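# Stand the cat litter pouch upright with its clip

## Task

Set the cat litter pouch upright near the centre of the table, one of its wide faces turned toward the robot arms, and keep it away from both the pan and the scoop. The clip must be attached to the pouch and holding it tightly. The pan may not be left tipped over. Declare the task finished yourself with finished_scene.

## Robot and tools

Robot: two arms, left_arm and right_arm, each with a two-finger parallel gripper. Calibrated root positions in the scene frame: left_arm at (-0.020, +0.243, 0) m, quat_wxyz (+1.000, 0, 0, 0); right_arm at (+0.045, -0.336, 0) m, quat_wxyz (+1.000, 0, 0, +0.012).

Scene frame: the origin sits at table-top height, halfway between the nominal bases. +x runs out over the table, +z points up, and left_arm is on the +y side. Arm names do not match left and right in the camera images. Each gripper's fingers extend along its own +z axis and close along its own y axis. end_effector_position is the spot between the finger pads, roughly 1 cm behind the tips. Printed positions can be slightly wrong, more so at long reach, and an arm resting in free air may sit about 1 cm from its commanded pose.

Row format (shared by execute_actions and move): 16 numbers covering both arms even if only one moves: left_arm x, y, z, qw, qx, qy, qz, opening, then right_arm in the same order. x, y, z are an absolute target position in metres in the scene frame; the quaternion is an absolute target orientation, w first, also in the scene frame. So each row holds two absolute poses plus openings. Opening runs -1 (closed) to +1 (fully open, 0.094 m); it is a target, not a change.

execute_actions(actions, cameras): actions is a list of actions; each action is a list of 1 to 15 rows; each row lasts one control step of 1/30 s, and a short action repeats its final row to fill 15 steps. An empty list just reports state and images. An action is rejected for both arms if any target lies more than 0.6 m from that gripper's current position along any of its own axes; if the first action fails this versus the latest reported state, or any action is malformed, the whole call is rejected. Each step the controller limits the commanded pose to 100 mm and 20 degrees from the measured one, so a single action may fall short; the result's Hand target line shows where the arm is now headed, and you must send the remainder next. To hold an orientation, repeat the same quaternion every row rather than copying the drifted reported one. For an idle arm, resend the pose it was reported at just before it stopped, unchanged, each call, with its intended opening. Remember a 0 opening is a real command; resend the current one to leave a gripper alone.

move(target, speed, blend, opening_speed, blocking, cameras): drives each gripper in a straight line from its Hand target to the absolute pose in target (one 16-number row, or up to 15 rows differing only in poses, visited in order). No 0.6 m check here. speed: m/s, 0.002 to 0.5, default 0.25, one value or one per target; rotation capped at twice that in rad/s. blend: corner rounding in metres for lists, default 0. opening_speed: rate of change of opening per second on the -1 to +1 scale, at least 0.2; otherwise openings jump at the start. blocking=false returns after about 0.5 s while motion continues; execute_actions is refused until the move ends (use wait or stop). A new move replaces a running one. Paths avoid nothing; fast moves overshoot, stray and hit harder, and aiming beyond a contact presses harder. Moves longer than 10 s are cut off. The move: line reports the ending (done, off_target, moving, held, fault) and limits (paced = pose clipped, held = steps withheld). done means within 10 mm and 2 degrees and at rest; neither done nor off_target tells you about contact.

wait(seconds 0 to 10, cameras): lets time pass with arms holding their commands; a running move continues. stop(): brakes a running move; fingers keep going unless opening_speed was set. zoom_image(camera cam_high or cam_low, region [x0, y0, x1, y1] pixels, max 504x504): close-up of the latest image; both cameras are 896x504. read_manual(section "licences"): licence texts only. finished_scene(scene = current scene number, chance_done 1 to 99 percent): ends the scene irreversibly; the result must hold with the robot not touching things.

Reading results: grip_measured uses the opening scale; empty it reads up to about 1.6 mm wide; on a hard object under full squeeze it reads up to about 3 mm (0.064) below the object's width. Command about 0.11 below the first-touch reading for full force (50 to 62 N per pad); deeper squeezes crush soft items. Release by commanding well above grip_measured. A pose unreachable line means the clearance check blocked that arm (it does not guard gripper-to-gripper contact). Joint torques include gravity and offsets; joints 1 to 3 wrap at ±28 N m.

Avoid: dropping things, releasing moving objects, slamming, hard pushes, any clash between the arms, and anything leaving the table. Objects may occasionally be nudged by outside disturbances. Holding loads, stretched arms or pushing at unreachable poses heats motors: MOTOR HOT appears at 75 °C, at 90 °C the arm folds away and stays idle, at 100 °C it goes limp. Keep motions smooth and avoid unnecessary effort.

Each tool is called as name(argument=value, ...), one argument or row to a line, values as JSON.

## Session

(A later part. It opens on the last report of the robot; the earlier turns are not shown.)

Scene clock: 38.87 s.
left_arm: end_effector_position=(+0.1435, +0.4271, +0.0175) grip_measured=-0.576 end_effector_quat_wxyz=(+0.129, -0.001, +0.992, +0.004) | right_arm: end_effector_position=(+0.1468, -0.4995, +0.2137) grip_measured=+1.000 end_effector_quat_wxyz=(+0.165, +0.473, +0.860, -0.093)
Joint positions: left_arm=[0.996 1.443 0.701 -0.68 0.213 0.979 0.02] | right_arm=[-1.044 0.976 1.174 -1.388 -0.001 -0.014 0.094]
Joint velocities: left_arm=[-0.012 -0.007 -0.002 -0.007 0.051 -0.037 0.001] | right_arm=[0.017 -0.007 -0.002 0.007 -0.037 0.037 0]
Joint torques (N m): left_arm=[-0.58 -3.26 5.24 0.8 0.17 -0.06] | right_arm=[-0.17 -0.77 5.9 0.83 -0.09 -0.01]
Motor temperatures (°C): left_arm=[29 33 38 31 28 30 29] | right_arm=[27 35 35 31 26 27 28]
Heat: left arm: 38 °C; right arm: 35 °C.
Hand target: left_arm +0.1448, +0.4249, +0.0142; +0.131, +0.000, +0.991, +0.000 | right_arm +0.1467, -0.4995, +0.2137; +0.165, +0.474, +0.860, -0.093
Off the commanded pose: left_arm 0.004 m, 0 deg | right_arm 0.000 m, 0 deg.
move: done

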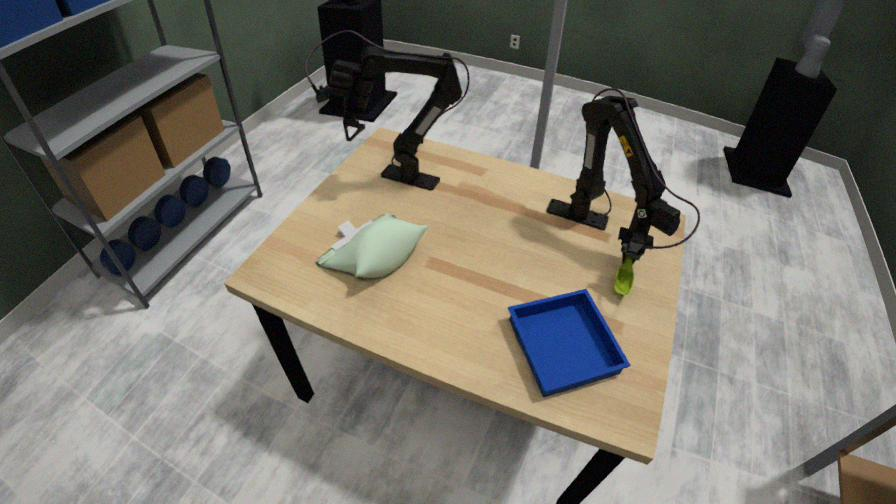

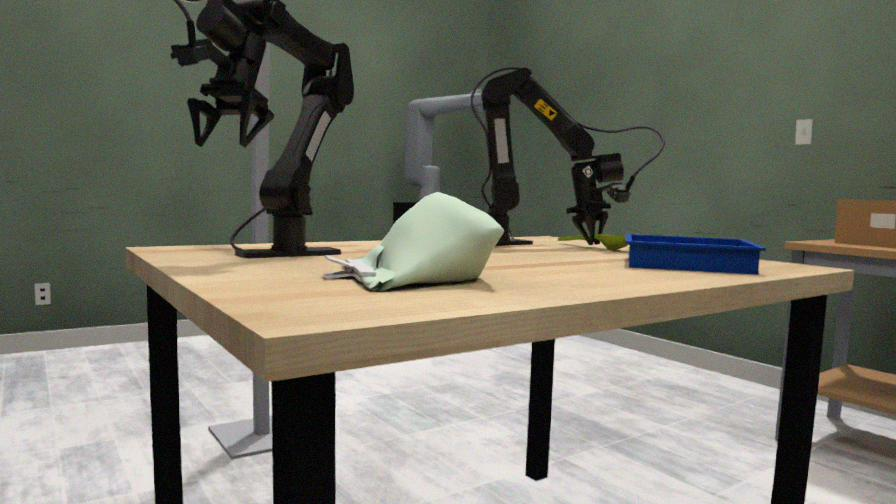

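move(
  target=[
    [0.145, 0.425, 0.011, 0.13053, 0, 0.99144, 0, -0.9, 0.1467, -0.4995, 0.2137, 0.165, 0.474, 0.860, -0.093, 1.0],
  ],
  speed=[0.03],
  cameras=[],
)

move(
  target=[
    [0.145, 0.425, 0.011, 0.13053, 0, 0.99144, 0, 0.1, 0.1467, -0.4995, 0.2137, 0.165, 0.474, 0.860, -0.093, 1.0],
  ],
  speed=[0.03],
  opening_speed=0.5,
)

zoom_image(
  camera="cam_high",
  region=[560, 180, 700, 320],
)

zoom_image(
  camera="cam_low",
  region=[500, 130, 700, 280],
)

Scene clock: 39.83 s.
left_arm: end_effector_position=(+0.1441, +0.4282, +0.0155) grip_measured=-0.576 end_effector_quat_wxyz=(+0.131, +0.000, +0.991, +0.005) | right_arm: end_effector_position=(+0.1468, -0.4995, +0.2137) grip_measured=+1.000 end_effector_quat_wxyz=(+0.165, +0.473, +0.860, -0.093)
Joint positions: left_arm=[0.996 1.448 0.696 -0.665 0.213 0.979 0.02] | right_arm=[-1.044 0.976 1.174 -1.388 -0.001 -0.014 0.094]
Joint velocities: left_arm=[0.017 -0.012 -0.012 0.022 0.037 -0.022 -0.001] | right_arm=[-0.002 -0.007 0.002 0.022 0.007 0.022 0]
Joint torques (N m): left_arm=[-0.36 -3.3 5.11 0.84 0.21 -0.08] | right_arm=[-0.29 -0.79 5.9 0.84 -0.02 -0.04]
Motor temperatures (°C): left_arm=[29 33 38 31 28 30 29] | right_arm=[27 35 35 31 26 27 28]
Heat: left arm: 38 °C; right arm: 35 °C.
Hand target: left_arm +0.1448, +0.4248, +0.0111; +0.130, +0.000, +0.991, +0.000 | right_arm +0.1467, -0.4995, +0.2137; +0.165, +0.474, +0.860, -0.093
Off the commanded pose: left_arm 0.006 m, 1 deg | right_arm 0.000 m, 0 deg.
move: done
No camera images: "cameras" was empty.

Scene clock: 42.03 s.
left_arm: end_effector_position=(+0.1444, +0.4286, +0.0155) grip_measured=+0.099 end_effector_quat_wxyz=(+0.131, +0.000, +0.991, +0.006) | right_arm: end_effector_position=(+0.1468, -0.4995, +0.2137) grip_measured=+1.000 end_effector_quat_wxyz=(+0.165, +0.473, +0.860, -0.093)
Joint positions: left_arm=[0.996 1.448 0.696 -0.663 0.213 0.979 0.052] | right_arm=[-1.044 0.976 1.174 -1.388 -0.001 -0.014 0.094]
Joint velocities: left_arm=[-0.007 0.007 -0.012 0.037 0.022 -0.081 -0.001] | right_arm=[-0.007 -0.002 -0.002 -0.066 0.066 -0.022 0]
Joint torques (N m): left_arm=[-0.5 -3.23 5.03 0.82 0.21 -0.03] | right_arm=[-0.27 -0.83 5.98 0.79 -0.03 0.01]
Motor temperatures (°C): left_arm=[29 32 38 31 28 30 29] | right_arm=[27 35 35 31 26 27 28]
Heat: left arm: 38 °C; right arm: 35 °C.
Hand target: left_arm +0.1448, +0.4249, +0.0112; +0.130, +0.000, +0.991, +0.000 | right_arm +0.1467, -0.4995, +0.2137; +0.165, +0.474, +0.860, -0.093
Off the commanded pose: left_arm 0.006 m, 1 deg | right_arm 0.000 m, 0 deg.
move: done

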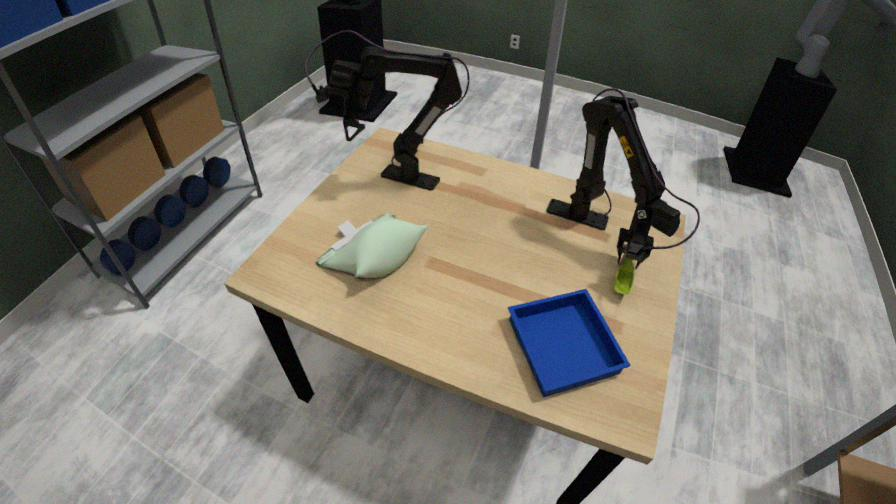

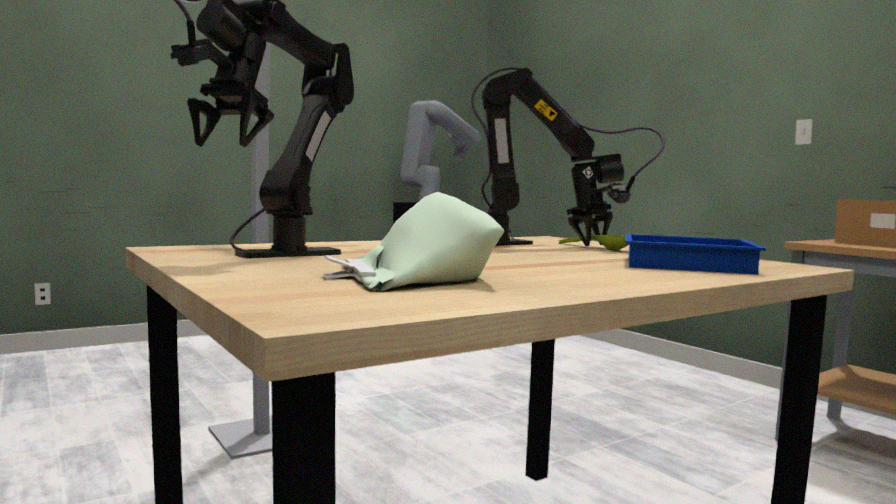

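Scaled by 3.600.

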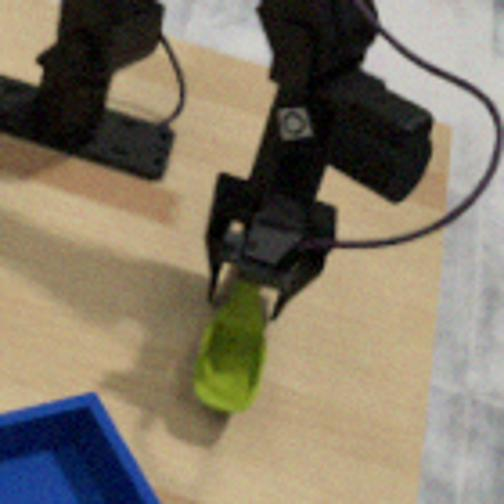

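Scaled by 2.520.

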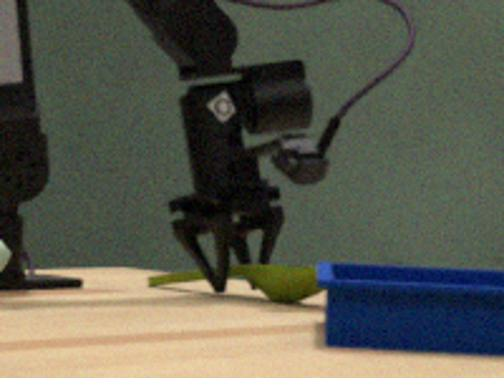

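zoom_image(
  camera="cam_high",
  region=[310, 200, 440, 290],
)

zoom_image(
  camera="cam_low",
  region=[320, 180, 520, 300],
)

Scaled by 3.877.

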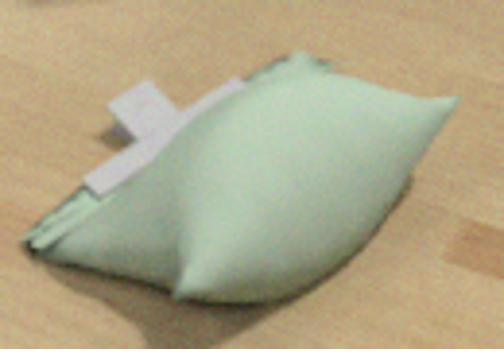

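Scaled by 2.520.

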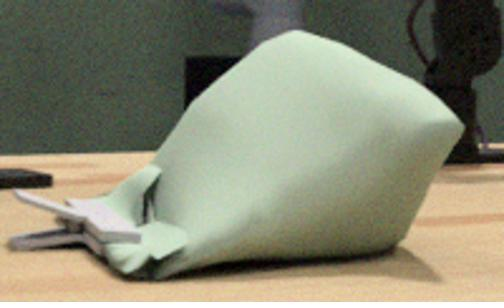

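move(
  target=[
    [0.145, 0.425, 0.12, 0.13053, 0, 0.99144, 0, 0.1, 0.1467, -0.4995, 0.2137, 0.165, 0.474, 0.860, -0.093, 1.0],
    [0.25, 0.12, 0.22, 0.36964, 0.23912, 0.89240, -0.09905, 0.1, 0.1467, -0.4995, 0.2137, 0.165, 0.474, 0.860, -0.093, 1.0],
    [0.20, -0.034, 0.12, 0.14473, -0.21457, 0.80079, -0.54014, 0.1, 0.1467, -0.4995, 0.2137, 0.165, 0.474, 0.860, -0.093, 1.0],
  ],
  speed=[0.1, 0.25, 0.2],
  blend=[0.02, 0.05, 0.0],
)

Scene clock: 56.87 s.
left_arm: end_effector_position=(+0.1950, -0.0296, +0.1213) grip_measured=+0.099 end_effector_quat_wxyz=(+0.128, -0.212, +0.814, -0.525) | right_arm: end_effector_position=(+0.1468, -0.4995, +0.2137) grip_measured=+1.000 end_effector_quat_wxyz=(+0.165, +0.473, +0.860, -0.093)
Joint positions: left_arm=[-0.759 1.149 0.351 0.349 0.288 -1.451 0.052] | right_arm=[-1.044 0.976 1.174 -1.388 -0.001 -0.014 0.094]
Joint velocities: left_arm=[-0.012 0.017 -0.007 0.037 -0.051 -0.051 0] | right_arm=[0.007 -0.017 -0.012 -0.066 0.007 0.007 0]
Joint torques (N m): left_arm=[-0.59 -1.99 5.81 2.1 -0.04 0.06] | right_arm=[-0.01 -0.65 6.01 0.83 -0.06 0]
Motor temperatures (°C): left_arm=[29 31 38 32 28 30 28] | right_arm=[27 34 35 31 26 27 28]
Heat: left arm: 38 °C; right arm: 35 °C.
Hand target: left_arm +0.1933, -0.0287, +0.1158; +0.129, -0.213, +0.817, -0.521 | right_arm +0.1467, -0.4995, +0.2137; +0.165, +0.474, +0.860, -0.093
Off the commanded pose: left_arm 0.007 m, 3 deg | right_arm 0.000 m, 0 deg.
move: off_target (left_arm)

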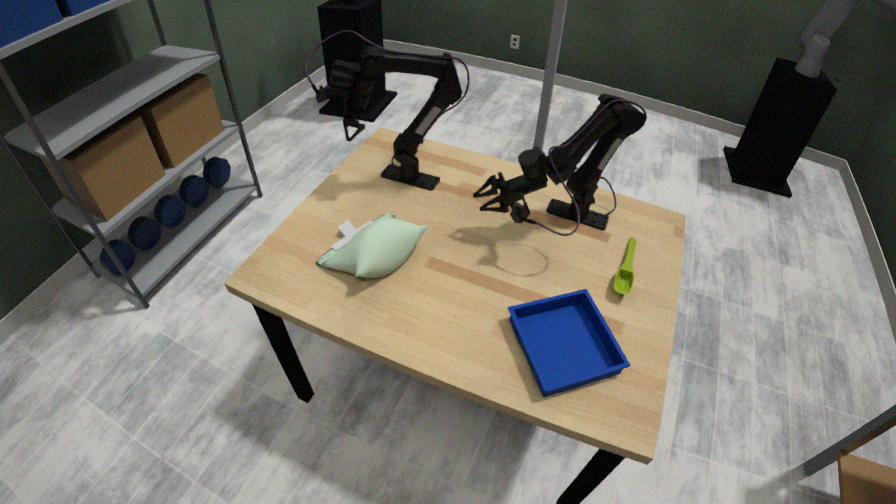

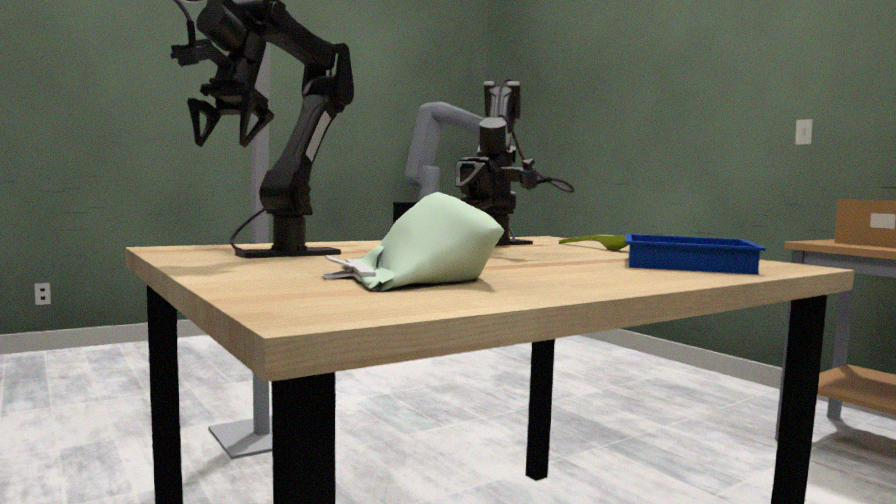

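move(
  target=[
    [0.222, -0.071, 0.066, 0.14473, -0.21457, 0.80079, -0.54014, 0.5, 0.1467, -0.4995, 0.2137, 0.165, 0.474, 0.860, -0.093, 1.0],
  ],
  speed=[0.1],
)

zoom_image(
  camera="cam_high",
  region=[370, 170, 500, 260],
)

zoom_image(
  camera="cam_low",
  region=[400, 130, 560, 270],
)

Scene clock: 58.87 s.
left_arm: end_effector_position=(+0.2178, -0.0662, +0.0623) grip_measured=+0.499 end_effector_quat_wxyz=(+0.139, -0.216, +0.804, -0.536) | right_arm: end_effector_position=(+0.1468, -0.4995, +0.2137) grip_measured=+1.000 end_effector_quat_wxyz=(+0.165, +0.473, +0.860, -0.093)
Joint positions: left_arm=[-0.819 1.664 0.343 0.914 0.216 -1.487 0.07] | right_arm=[-1.044 0.976 1.174 -1.388 -0.001 -0.014 0.094]
Joint velocities: left_arm=[0.002 -0.002 -0.012 -0.022 -0.007 0.022 -0.001] | right_arm=[0.012 -0.002 0.002 -0.037 0.037 -0.007 0]
Joint torques (N m): left_arm=[-0.42 -4.04 6.09 2.08 -0.05 0] | right_arm=[0.03 -0.7 6.01 0.85 -0.06 -0.01]
Motor temperatures (°C): left_arm=[28 31 38 32 28 30 28] | right_arm=[27 34 35 31 26 27 28]
Heat: left arm: 38 °C; right arm: 35 °C.
Hand target: left_arm +0.2212, -0.0707, +0.0654; +0.145, -0.213, +0.801, -0.540 | right_arm +0.1467, -0.4995, +0.2137; +0.165, +0.474, +0.860, -0.093
Off the commanded pose: left_arm 0.007 m, 1 deg | right_arm 0.000 m, 0 deg.
move: done

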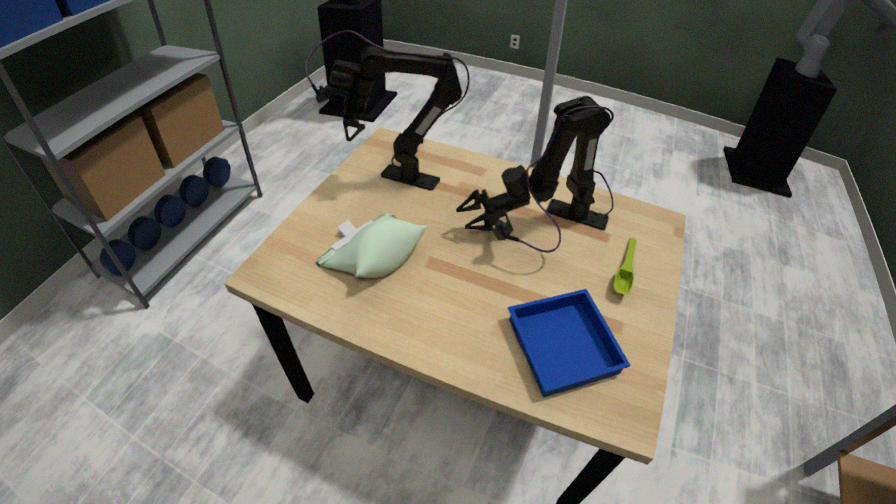

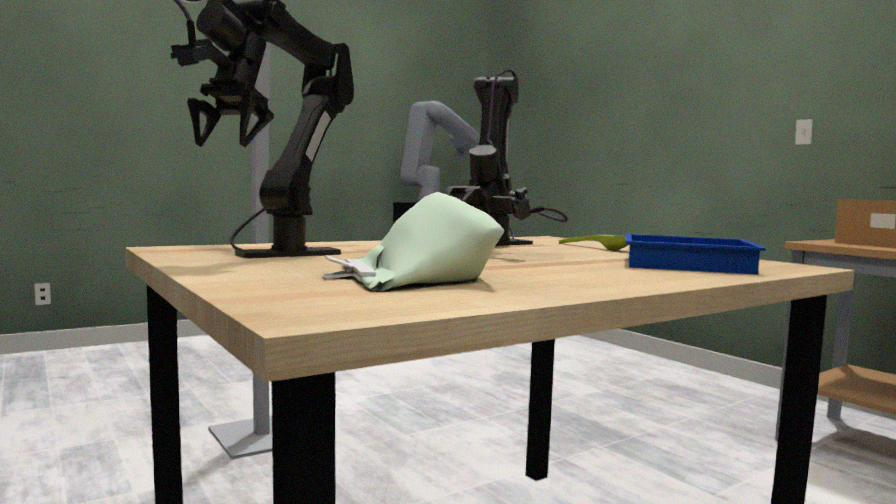

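Scaled by 3.877.

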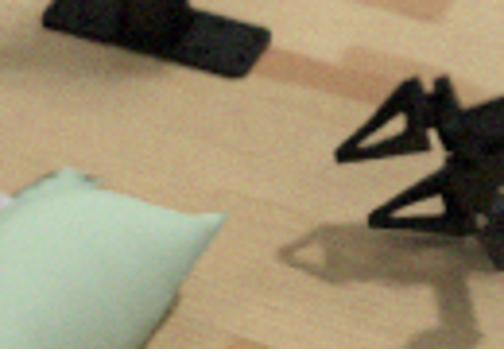

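Scaled by 3.150.

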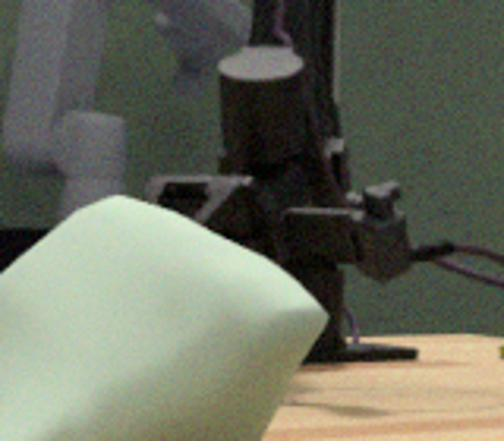

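move(
  target=[
    [0.272, -0.156, 0.066, 0.14473, -0.21457, 0.80079, -0.54014, 0.5, 0.1467, -0.4995, 0.2137, 0.165, 0.474, 0.860, -0.093, 1.0],
  ],
  speed=[0.05],
)

zoom_image(
  camera="cam_high",
  region=[370, 170, 500, 260],
)

zoom_image(
  camera="cam_low",
  region=[400, 130, 560, 270],
)

Scene clock: 61.77 s.
left_arm: end_effector_position=(+0.2701, -0.1527, +0.0699) grip_measured=+0.499 end_effector_quat_wxyz=(+0.145, -0.213, +0.797, -0.547) | right_arm: end_effector_position=(+0.1468, -0.4995, +0.2137) grip_measured=+1.000 end_effector_quat_wxyz=(+0.165, +0.473, +0.860, -0.093)
Joint positions: left_arm=[-0.884 1.934 0.741 0.821 0.155 -1.512 0.07] | right_arm=[-1.044 0.976 1.174 -1.388 -0.001 -0.014 0.094]
Joint velocities: left_arm=[0.007 -0.002 -0.027 -0.037 -0.007 0.007 0.001] | right_arm=[-0.002 -0.007 -0.012 0.007 0.051 0.022 0]
Joint torques (N m): left_arm=[-0.42 -6.69 6.99 1.78 -0.11 0] | right_arm=[-0.27 -0.72 5.9 0.82 -0.08 -0.08]
Motor temperatures (°C): left_arm=[28 31 38 32 28 30 28] | right_arm=[27 34 35 31 26 27 28]
Heat: left arm: 38 °C; right arm: 35 °C.
Hand target: left_arm +0.2713, -0.1561, +0.0647; +0.145, -0.214, +0.801, -0.540 | right_arm +0.1467, -0.4995, +0.2137; +0.165, +0.474, +0.860, -0.093
Off the commanded pose: left_arm 0.005 m, 1 deg | right_arm 0.000 m, 0 deg.
move: done

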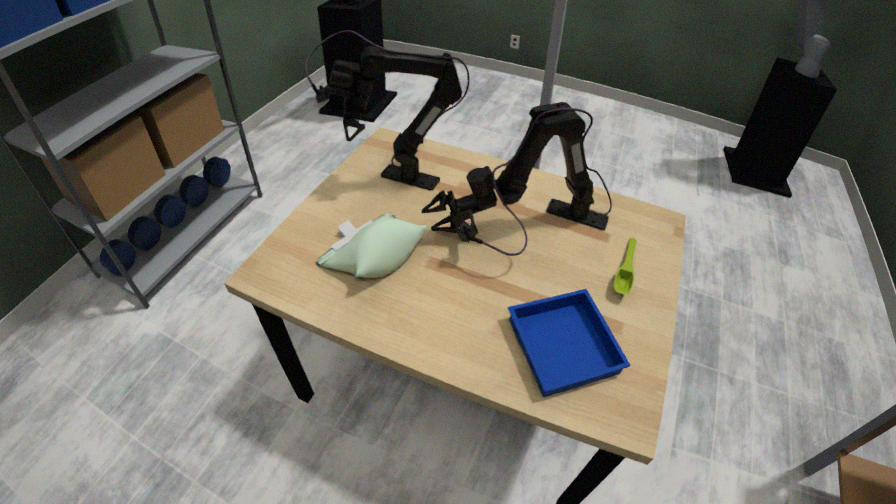

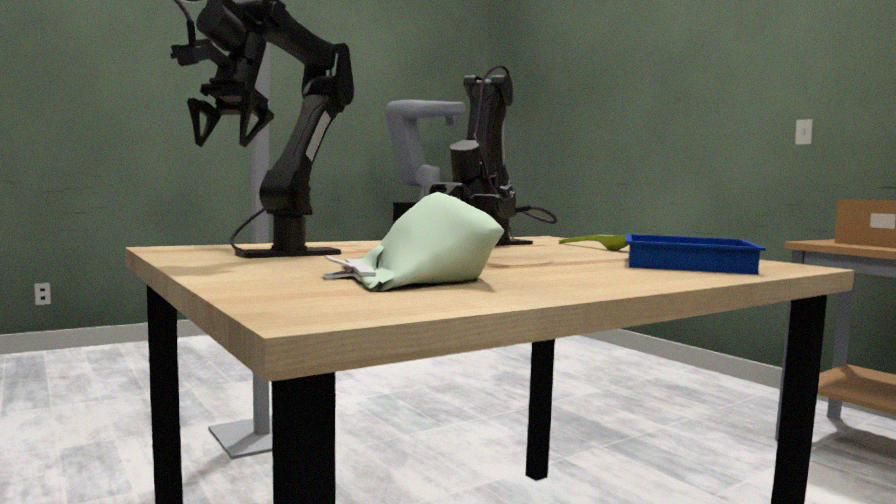

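Scaled by 3.877.

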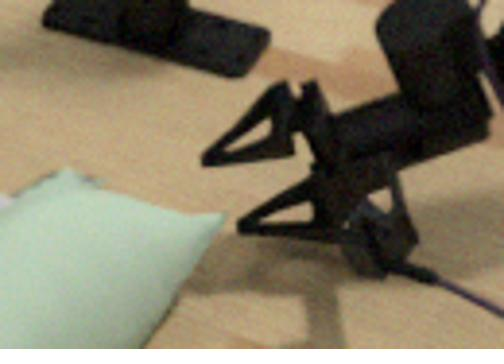

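Scaled by 3.150.

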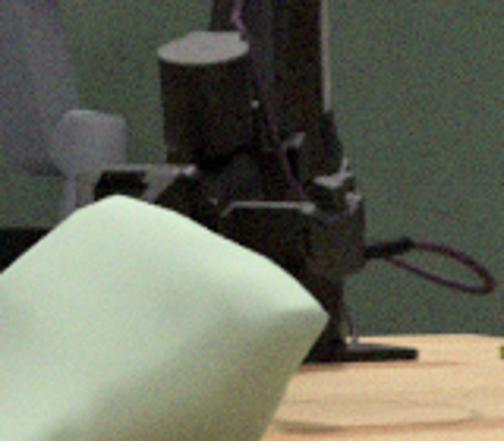

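move(
  target=[
    [0.280, -0.182, 0.055, 0.14473, -0.21457, 0.80079, -0.54014, 0.5, 0.1467, -0.4995, 0.2137, 0.165, 0.474, 0.860, -0.093, 1.0],
  ],
  speed=[0.04],
)

zoom_image(
  camera="cam_high",
  region=[370, 170, 500, 260],
)

zoom_image(
  camera="cam_low",
  region=[400, 130, 560, 270],
)

Scene clock: 64.53 s.
left_arm: end_effector_position=(+0.2785, -0.1781, +0.0604) grip_measured=+0.499 end_effector_quat_wxyz=(+0.145, -0.213, +0.796, -0.547) | right_arm: end_effector_position=(+0.1468, -0.4995, +0.2137) grip_measured=+1.000 end_effector_quat_wxyz=(+0.165, +0.473, +0.860, -0.093)
Joint positions: left_arm=[-0.911 2.033 0.845 0.817 0.131 -1.524 0.07] | right_arm=[-1.044 0.976 1.174 -1.388 -0.001 -0.014 0.094]
Joint velocities: left_arm=[-0.002 -0.007 0.027 0.037 -0.051 -0.022 0] | right_arm=[-0.002 -0.022 -0.007 0.095 -0.007 0.037 0]
Joint torques (N m): left_arm=[-0.35 -7.39 7.38 1.87 -0.08 0.07] | right_arm=[-0.42 -0.85 5.96 0.82 -0.04 0.03]
Motor temperatures (°C): left_arm=[28 32 38 33 28 30 28] | right_arm=[27 34 35 31 26 27 28]
Heat: left arm: 38 °C; right arm: 35 °C.
Hand target: left_arm +0.2796, -0.1816, +0.0548; +0.145, -0.214, +0.801, -0.540 | right_arm +0.1467, -0.4995, +0.2137; +0.165, +0.474, +0.860, -0.093
Off the commanded pose: left_arm 0.007 m, 1 deg | right_arm 0.000 m, 0 deg.
move: done

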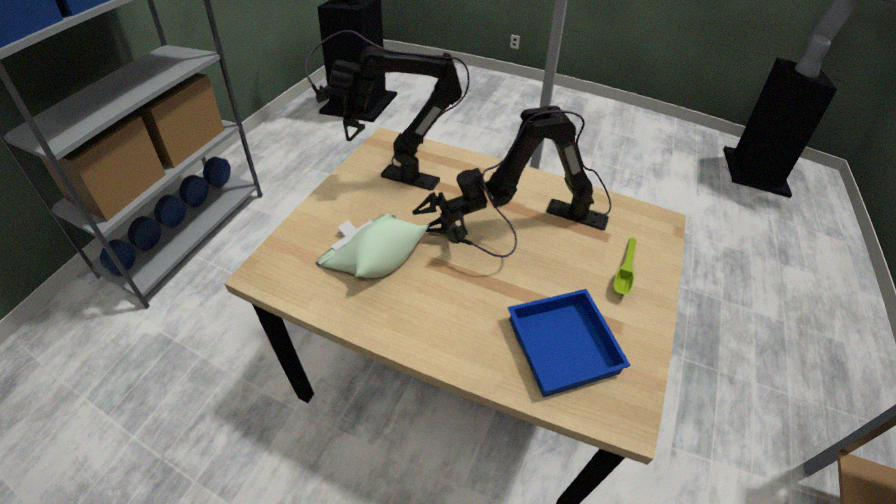

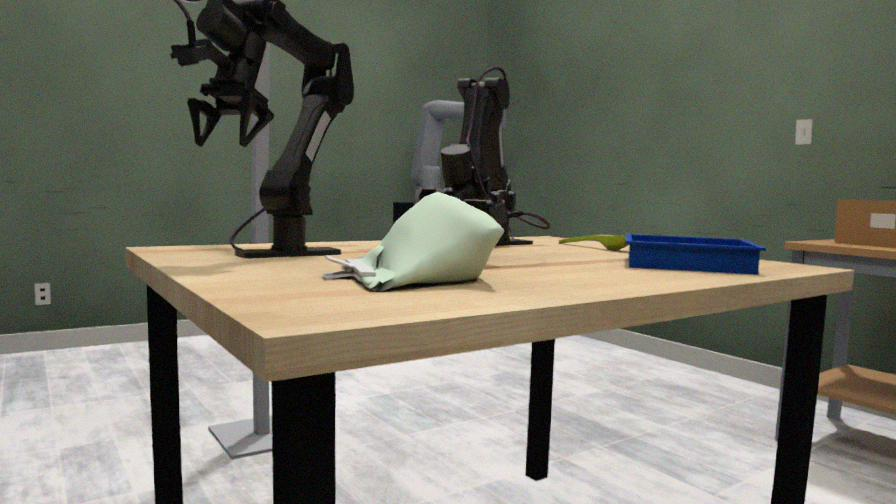

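Scaled by 3.877.

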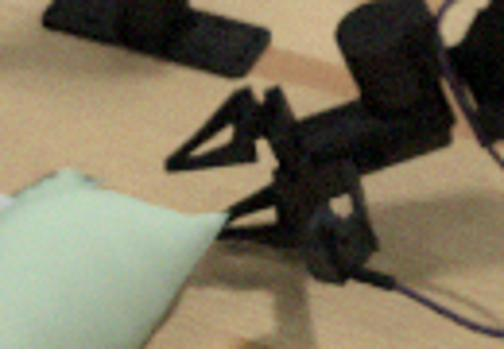

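Scaled by 3.150.

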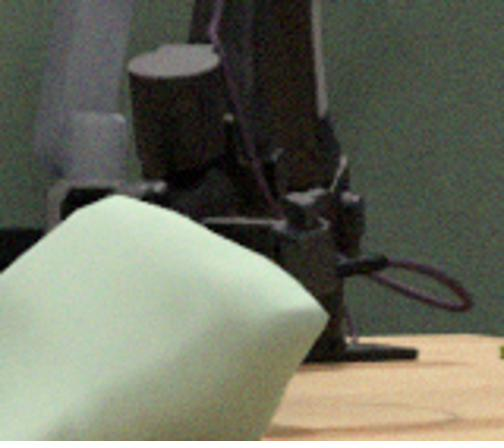

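move(
  target=[
    [0.284, -0.189, 0.050, 0.14473, -0.21457, 0.80079, -0.54014, 0.1, 0.1467, -0.4995, 0.2137, 0.165, 0.474, 0.860, -0.093, 1.0],
  ],
  speed=[0.03],
  opening_speed=0.5,
)

zoom_image(
  camera="cam_high",
  region=[370, 170, 500, 260],
)

Scene clock: 65.77 s.
left_arm: end_effector_position=(+0.2834, -0.1845, +0.0555) grip_measured=+0.101 end_effector_quat_wxyz=(+0.145, -0.215, +0.796, -0.546) | right_arm: end_effector_position=(+0.1468, -0.4995, +0.2137) grip_measured=+1.000 end_effector_quat_wxyz=(+0.165, +0.473, +0.860, -0.093)
Joint positions: left_arm=[-0.912 2.069 0.88 0.817 0.127 -1.526 0.052] | right_arm=[-1.044 0.976 1.174 -1.388 -0.001 -0.014 0.094]
Joint velocities: left_arm=[0.012 0.017 0.007 -0.022 -0.007 -0.007 -0.001] | right_arm=[0.002 -0.007 0.012 -0.051 -0.037 -0.022 0]
Joint torques (N m): left_arm=[-0.57 -7.62 7.27 1.84 -0.14 0.04] | right_arm=[-0.1 -0.87 5.91 0.85 -0.04 0.02]
Motor temperatures (°C): left_arm=[28 32 38 33 28 30 28] | right_arm=[27 34 35 31 26 27 28]
Heat: left arm: 38 °C; right arm: 35 °C.
Hand target: left_arm +0.2836, -0.1887, +0.0498; +0.145, -0.215, +0.801, -0.540 | right_arm +0.1467, -0.4995, +0.2137; +0.165, +0.474, +0.860, -0.093
Off the commanded pose: left_arm 0.007 m, 1 deg | right_arm 0.000 m, 0 deg.
move: done

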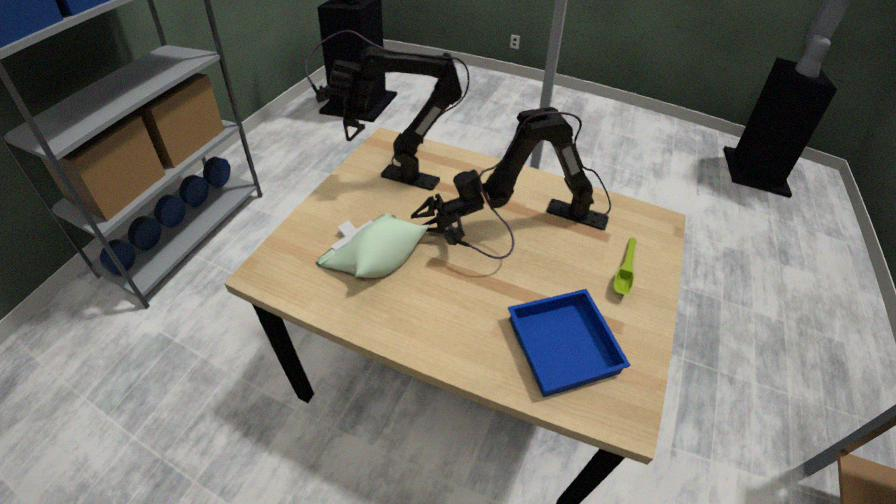

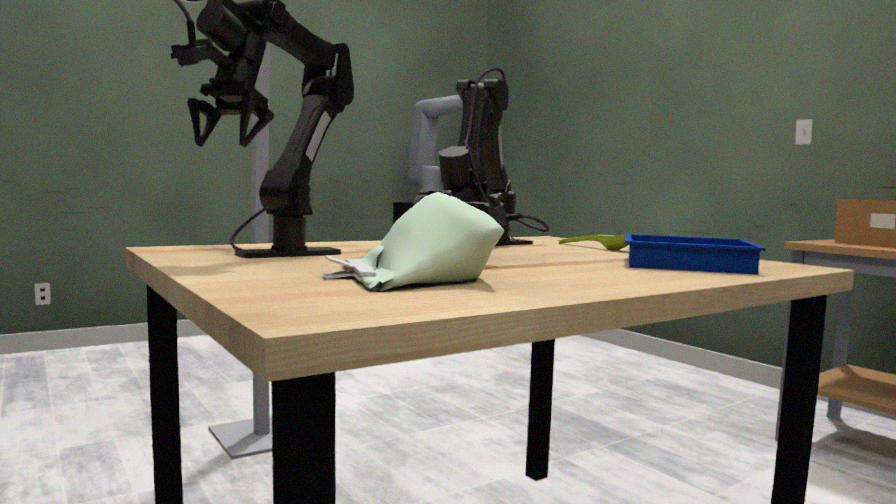

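Scaled by 3.877.

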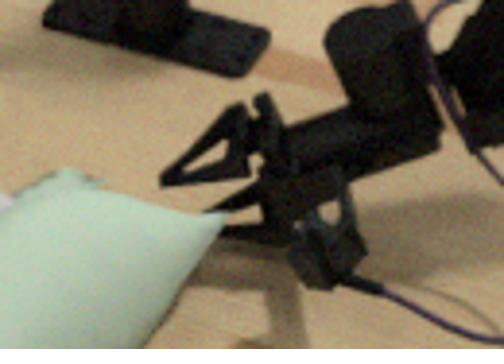

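move(
  target=[
    [0.284, -0.189, 0.050, 0.14473, -0.21457, 0.80079, -0.54014, -0.4, 0.1467, -0.4995, 0.2137, 0.165, 0.474, 0.860, -0.093, 1.0],
  ],
  speed=[0.03],
  opening_speed=0.5,
)

zoom_image(
  camera="cam_high",
  region=[370, 170, 500, 260],
)

Scene clock: 67.27 s.
left_arm: end_effector_position=(+0.2834, -0.1845, +0.0555) grip_measured=-0.399 end_effector_quat_wxyz=(+0.145, -0.215, +0.796, -0.546) | right_arm: end_effector_position=(+0.1468, -0.4995, +0.2137) grip_measured=+1.000 end_effector_quat_wxyz=(+0.165, +0.473, +0.860, -0.093)
Joint positions: left_arm=[-0.912 2.069 0.88 0.817 0.127 -1.526 0.028] | right_arm=[-1.044 0.976 1.174 -1.388 -0.001 -0.014 0.094]
Joint velocities: left_arm=[-0.012 -0.012 0.017 0.007 -0.037 -0.007 0.001] | right_arm=[-0.002 0.002 0.037 0.037 -0.007 0.066 0]
Joint torques (N m): left_arm=[-0.5 -7.69 7.09 1.88 -0.06 0.04] | right_arm=[-0.39 -0.61 5.64 0.79 -0.05 -0.06]
Motor temperatures (°C): left_arm=[28 32 38 33 28 30 28] | right_arm=[27 34 35 31 26 27 28]
Heat: left arm: 38 °C; right arm: 35 °C.
Hand target: left_arm +0.2837, -0.1887, +0.0500; +0.145, -0.214, +0.801, -0.540 | right_arm +0.1467, -0.4995, +0.2137; +0.165, +0.474, +0.860, -0.093
Off the commanded pose: left_arm 0.007 m, 1 deg | right_arm 0.000 m, 0 deg.
move: done

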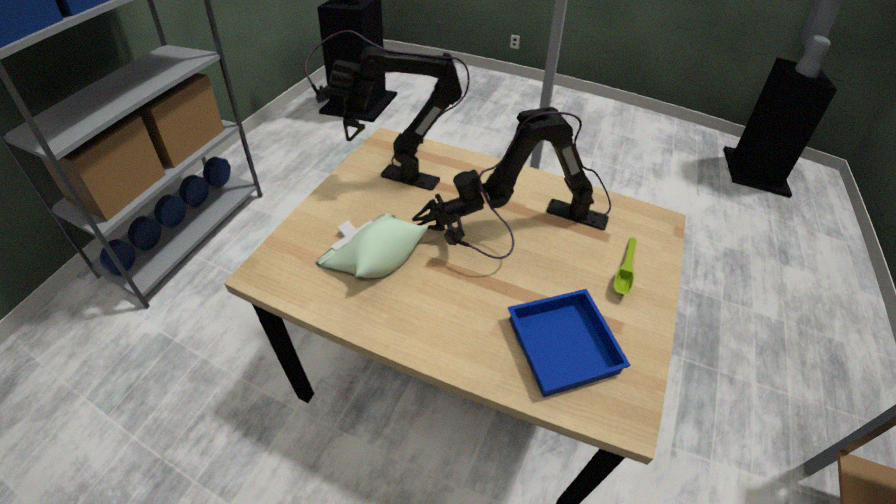

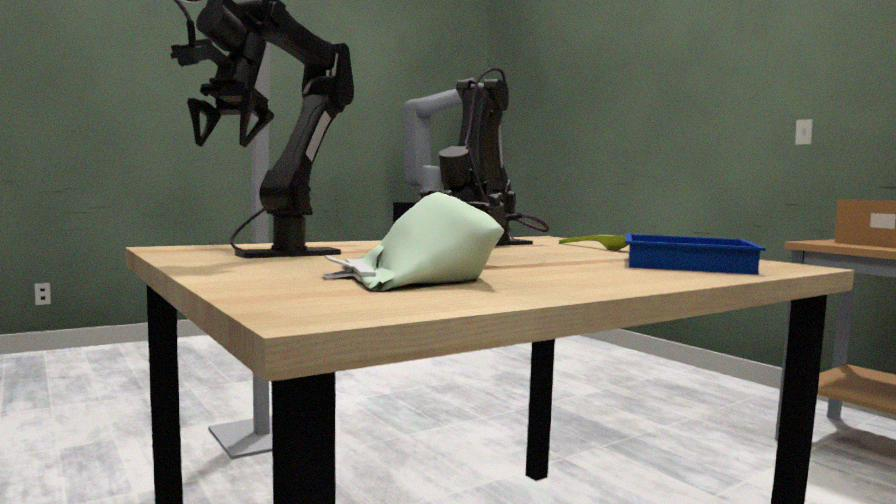

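Scaled by 3.877.

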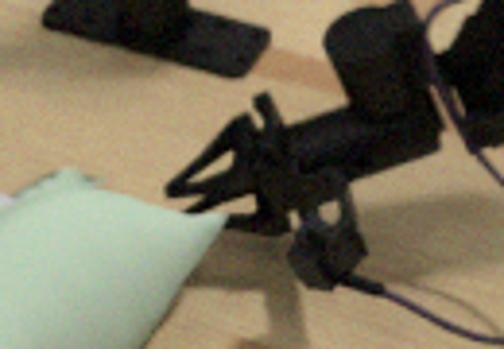

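move(
  target=[
    [0.2535, -0.1295, 0.052, 0.14473, -0.21457, 0.80079, -0.54014, -0.4, 0.1467, -0.4995, 0.2137, 0.165, 0.474, 0.860, -0.093, 1.0],
  ],
  speed=[0.06],
  cameras=[],
)

move(
  target=[
    [0.2535, -0.1295, 0.040, 0.14473, -0.21457, 0.80079, -0.54014, 0.35, 0.1467, -0.4995, 0.2137, 0.165, 0.474, 0.860, -0.093, 1.0],
  ],
  speed=[0.06],
)

zoom_image(
  camera="cam_high",
  region=[390, 190, 470, 250],
)

Scene clock: 70.50 s.
left_arm: end_effector_position=(+0.2531, -0.1307, +0.0424) grip_measured=-0.399 end_effector_quat_wxyz=(+0.138, -0.222, +0.806, -0.532) | right_arm: end_effector_position=(+0.1468, -0.4995, +0.2137) grip_measured=+1.000 end_effector_quat_wxyz=(+0.165, +0.473, +0.860, -0.093)
Joint positions: left_arm=[-0.884 1.948 0.627 0.908 0.151 -1.521 0.028] | right_arm=[-1.044 0.976 1.174 -1.388 -0.001 -0.014 0.094]
Joint velocities: left_arm=[0.007 0.017 0.012 0.022 0.022 0.081 -0.001] | right_arm=[-0.002 0.002 -0.017 0.037 -0.051 -0.051 0]
Joint torques (N m): left_arm=[0.31 -9.61 4.01 2.09 0.03 0.11] | right_arm=[-0.36 -0.88 5.91 0.85 -0.04 0.03]
Motor temperatures (°C): left_arm=[28 33 38 34 28 30 28] | right_arm=[27 34 35 31 26 27 28]
Heat: left arm: 38 °C; right arm: 35 °C.
Hand target: left_arm +0.2539, -0.1294, +0.0527; +0.145, -0.215, +0.800, -0.540 | right_arm +0.1467, -0.4995, +0.2137; +0.165, +0.474, +0.860, -0.093
Off the commanded pose: left_arm 0.010 m, 2 deg | right_arm 0.000 m, 0 deg.
move: done
No camera images: "cameras" was empty.

Scene clock: 71.57 s.
left_arm: end_effector_position=(+0.2549, -0.1329, +0.0485) grip_measured=+0.349 end_effector_quat_wxyz=(+0.145, -0.217, +0.795, -0.547) | right_arm: end_effector_position=(+0.1468, -0.4995, +0.2137) grip_measured=+1.000 end_effector_quat_wxyz=(+0.165, +0.473, +0.860, -0.093)
Joint positions: left_arm=[-0.884 1.96 0.62 0.967 0.151 -1.52 0.063] | right_arm=[-1.044 0.976 1.174 -1.388 -0.001 -0.014 0.094]
Joint velocities: left_arm=[-0.002 0.007 -0.002 0.037 0.037 -0.081 0] | right_arm=[0.002 0.012 0.002 -0.066 0.037 0.007 0]
Joint torques (N m): left_arm=[0.35 -6.28 3.97 2.09 0.09 0.15] | right_arm=[-0.21 -0.69 5.86 0.77 -0.07 -0.05]
Motor temperatures (°C): left_arm=[28 33 38 34 28 30 28] | right_arm=[27 34 35 31 26 27 28]
Heat: left arm: 38 °C; right arm: 35 °C.
Hand target: left_arm +0.2534, -0.1295, +0.0400; +0.144, -0.215, +0.801, -0.540 | right_arm +0.1467, -0.4995, +0.2137; +0.165, +0.474, +0.860, -0.093
Off the commanded pose: left_arm 0.009 m, 1 deg | right_arm 0.000 m, 0 deg.
move: done

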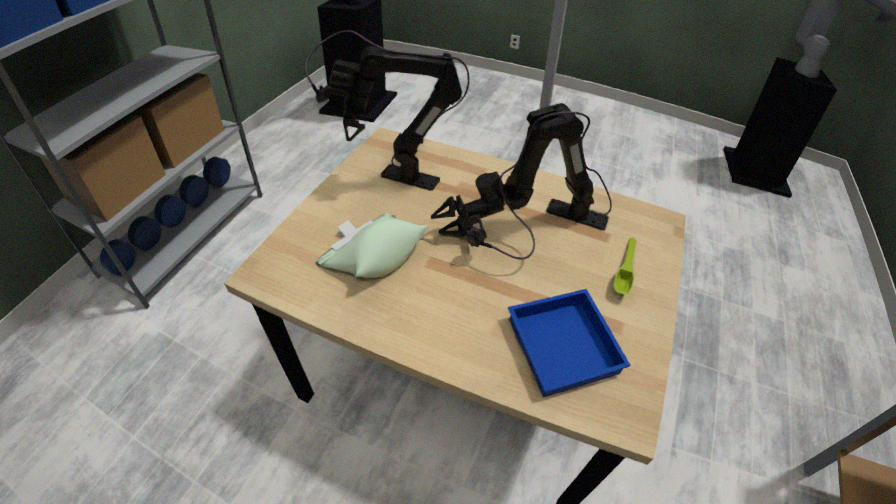

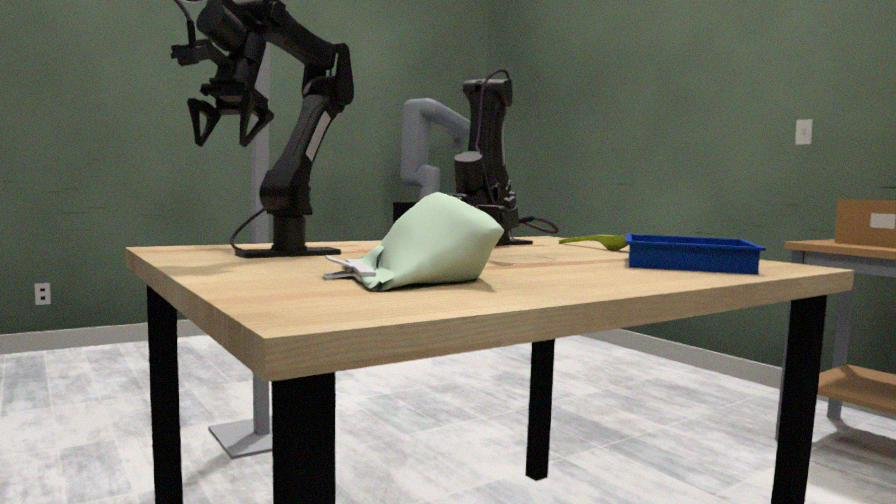

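Scaled by 6.300.

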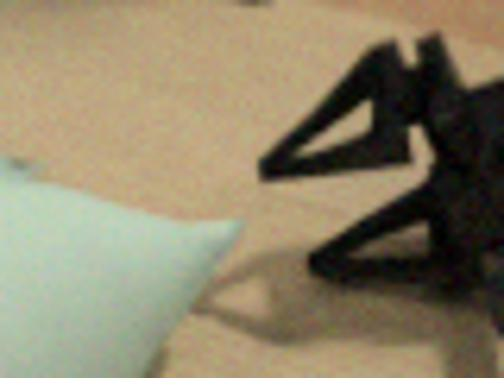

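move(
  target=[
    [0.2585, -0.1265, 0.036, 0.14473, -0.21457, 0.80079, -0.54014, 0.2, 0.1467, -0.4995, 0.2137, 0.165, 0.474, 0.860, -0.093, 1.0],
    [0.290, -0.181, 0.036, 0.14473, -0.21457, 0.80079, -0.54014, 0.2, 0.1467, -0.4995, 0.2137, 0.165, 0.474, 0.860, -0.093, 1.0],
  ],
  speed=[0.04, 0.04],
)

zoom_image(
  camera="cam_high",
  region=[390, 190, 470, 250],
)

Scene clock: 74.27 s.
left_arm: end_effector_position=(+0.2888, -0.1778, +0.0430) grip_measured=+0.201 end_effector_quat_wxyz=(+0.145, -0.213, +0.795, -0.548) | right_arm: end_effector_position=(+0.1468, -0.4995, +0.2137) grip_measured=+1.000 end_effector_quat_wxyz=(+0.165, +0.473, +0.860, -0.093)
Joint positions: left_arm=[-0.888 2.111 0.865 0.878 0.152 -1.516 0.056] | right_arm=[-1.044 0.976 1.174 -1.388 -0.001 -0.014 0.094]
Joint velocities: left_arm=[-0.007 -0.012 -0.002 -0.022 -0.066 -0.007 0.001] | right_arm=[-0.002 -0.002 0.017 -0.081 -0.007 -0.125 0]
Joint torques (N m): left_arm=[-0.43 -7.64 6.75 1.84 -0.11 0.08] | right_arm=[-0.12 -0.83 5.89 0.83 -0.05 -0.03]
Motor temperatures (°C): left_arm=[28 33 38 34 28 30 28] | right_arm=[27 34 35 31 26 27 28]
Heat: left arm: 38 °C; right arm: 35 °C.
Hand target: left_arm +0.2893, -0.1808, +0.0354; +0.145, -0.214, +0.801, -0.540 | right_arm +0.1467, -0.4995, +0.2137; +0.165, +0.474, +0.860, -0.093
Off the commanded pose: left_arm 0.008 m, 1 deg | right_arm 0.000 m, 0 deg.
move: done

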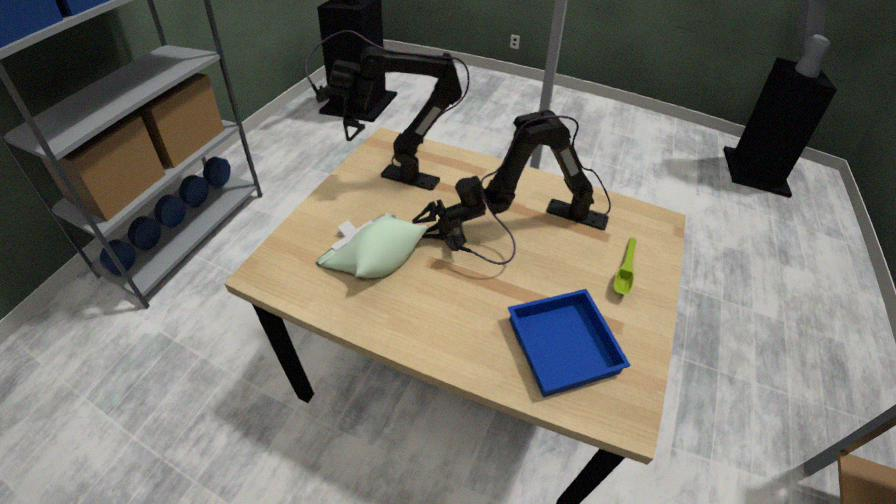

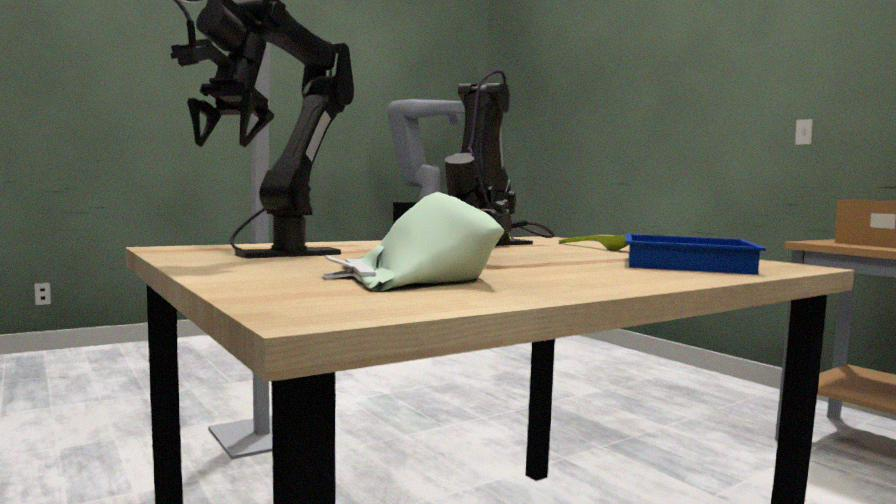

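Scaled by 6.300.

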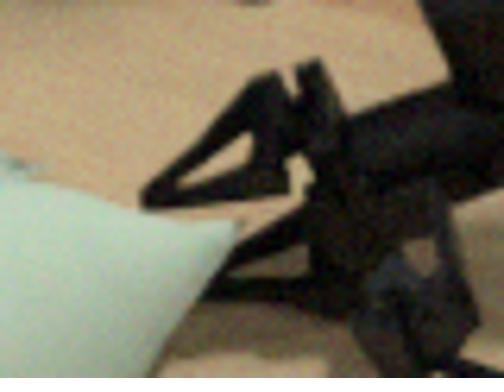

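move(
  target=[
    [0.290, -0.181, 0.036, 0.14473, -0.21457, 0.80079, -0.54014, -0.4, 0.1467, -0.4995, 0.2137, 0.165, 0.474, 0.860, -0.093, 1.0],
  ],
  speed=[0.04],
  opening_speed=0.5,
)

zoom_image(
  camera="cam_high",
  region=[390, 190, 470, 250],
)

Scene clock: 75.77 s.
left_arm: end_effector_position=(+0.2886, -0.1776, +0.0422) grip_measured=-0.399 end_effector_quat_wxyz=(+0.145, -0.214, +0.796, -0.547) | right_arm: end_effector_position=(+0.1468, -0.4995, +0.2137) grip_measured=+1.000 end_effector_quat_wxyz=(+0.165, +0.473, +0.860, -0.093)
Joint positions: left_arm=[-0.888 2.111 0.865 0.874 0.152 -1.516 0.028] | right_arm=[-1.044 0.976 1.174 -1.388 -0.001 -0.014 0.094]
Joint velocities: left_arm=[-0.022 -0.007 0.007 0.022 -0.007 -0.022 0] | right_arm=[0.002 -0.002 0.002 -0.007 -0.037 0.022 0]
Joint torques (N m): left_arm=[-0.39 -7.75 6.69 1.85 -0.05 0.04] | right_arm=[-0.14 -0.88 5.9 0.88 -0.07 0]
Motor temperatures (°C): left_arm=[28 33 38 34 28 30 28] | right_arm=[27 33 36 31 26 27 28]
Heat: left arm: 38 °C; right arm: 36 °C.
Hand target: left_arm +0.2897, -0.1807, +0.0360; +0.145, -0.215, +0.801, -0.540 | right_arm +0.1467, -0.4995, +0.2137; +0.165, +0.474, +0.860, -0.093
Off the commanded pose: left_arm 0.007 m, 1 deg | right_arm 0.000 m, 0 deg.
move: done

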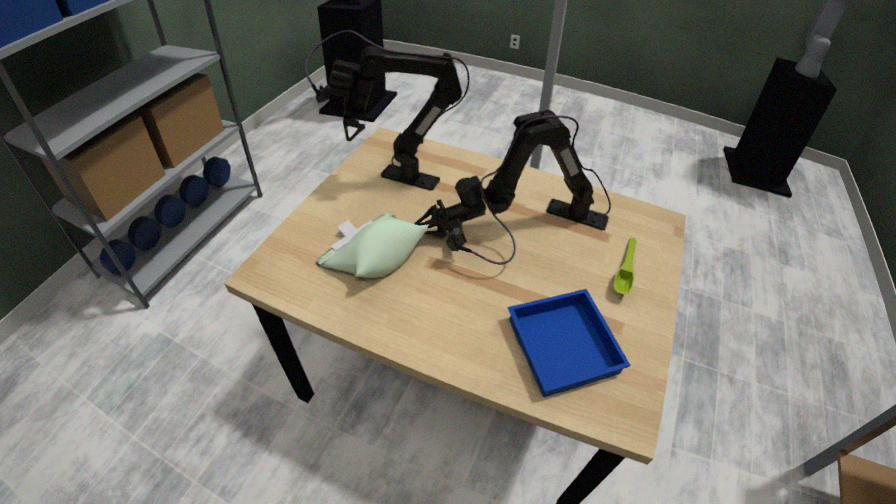

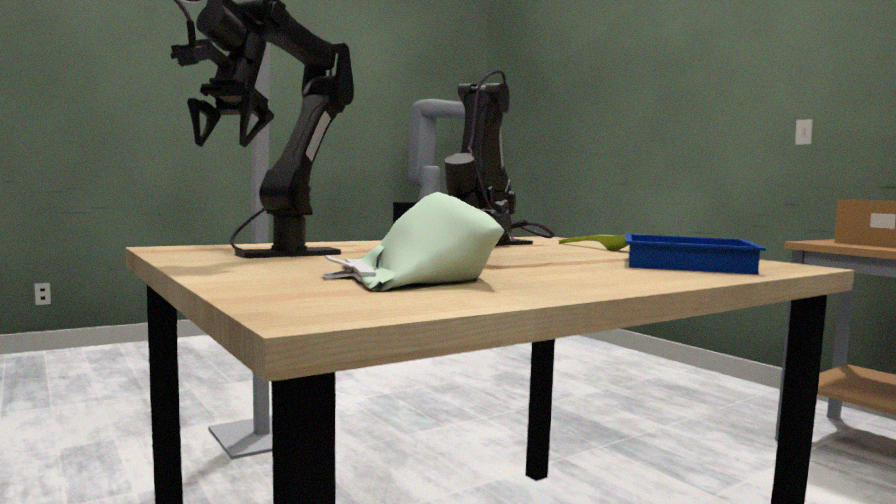

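Scaled by 6.300.

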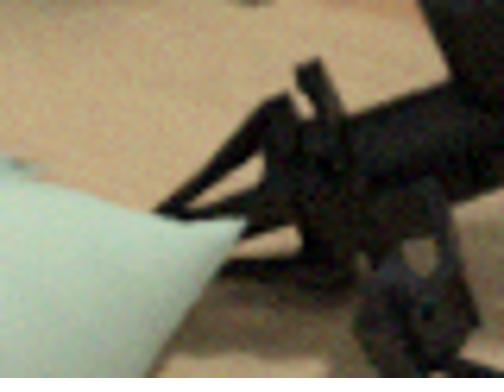

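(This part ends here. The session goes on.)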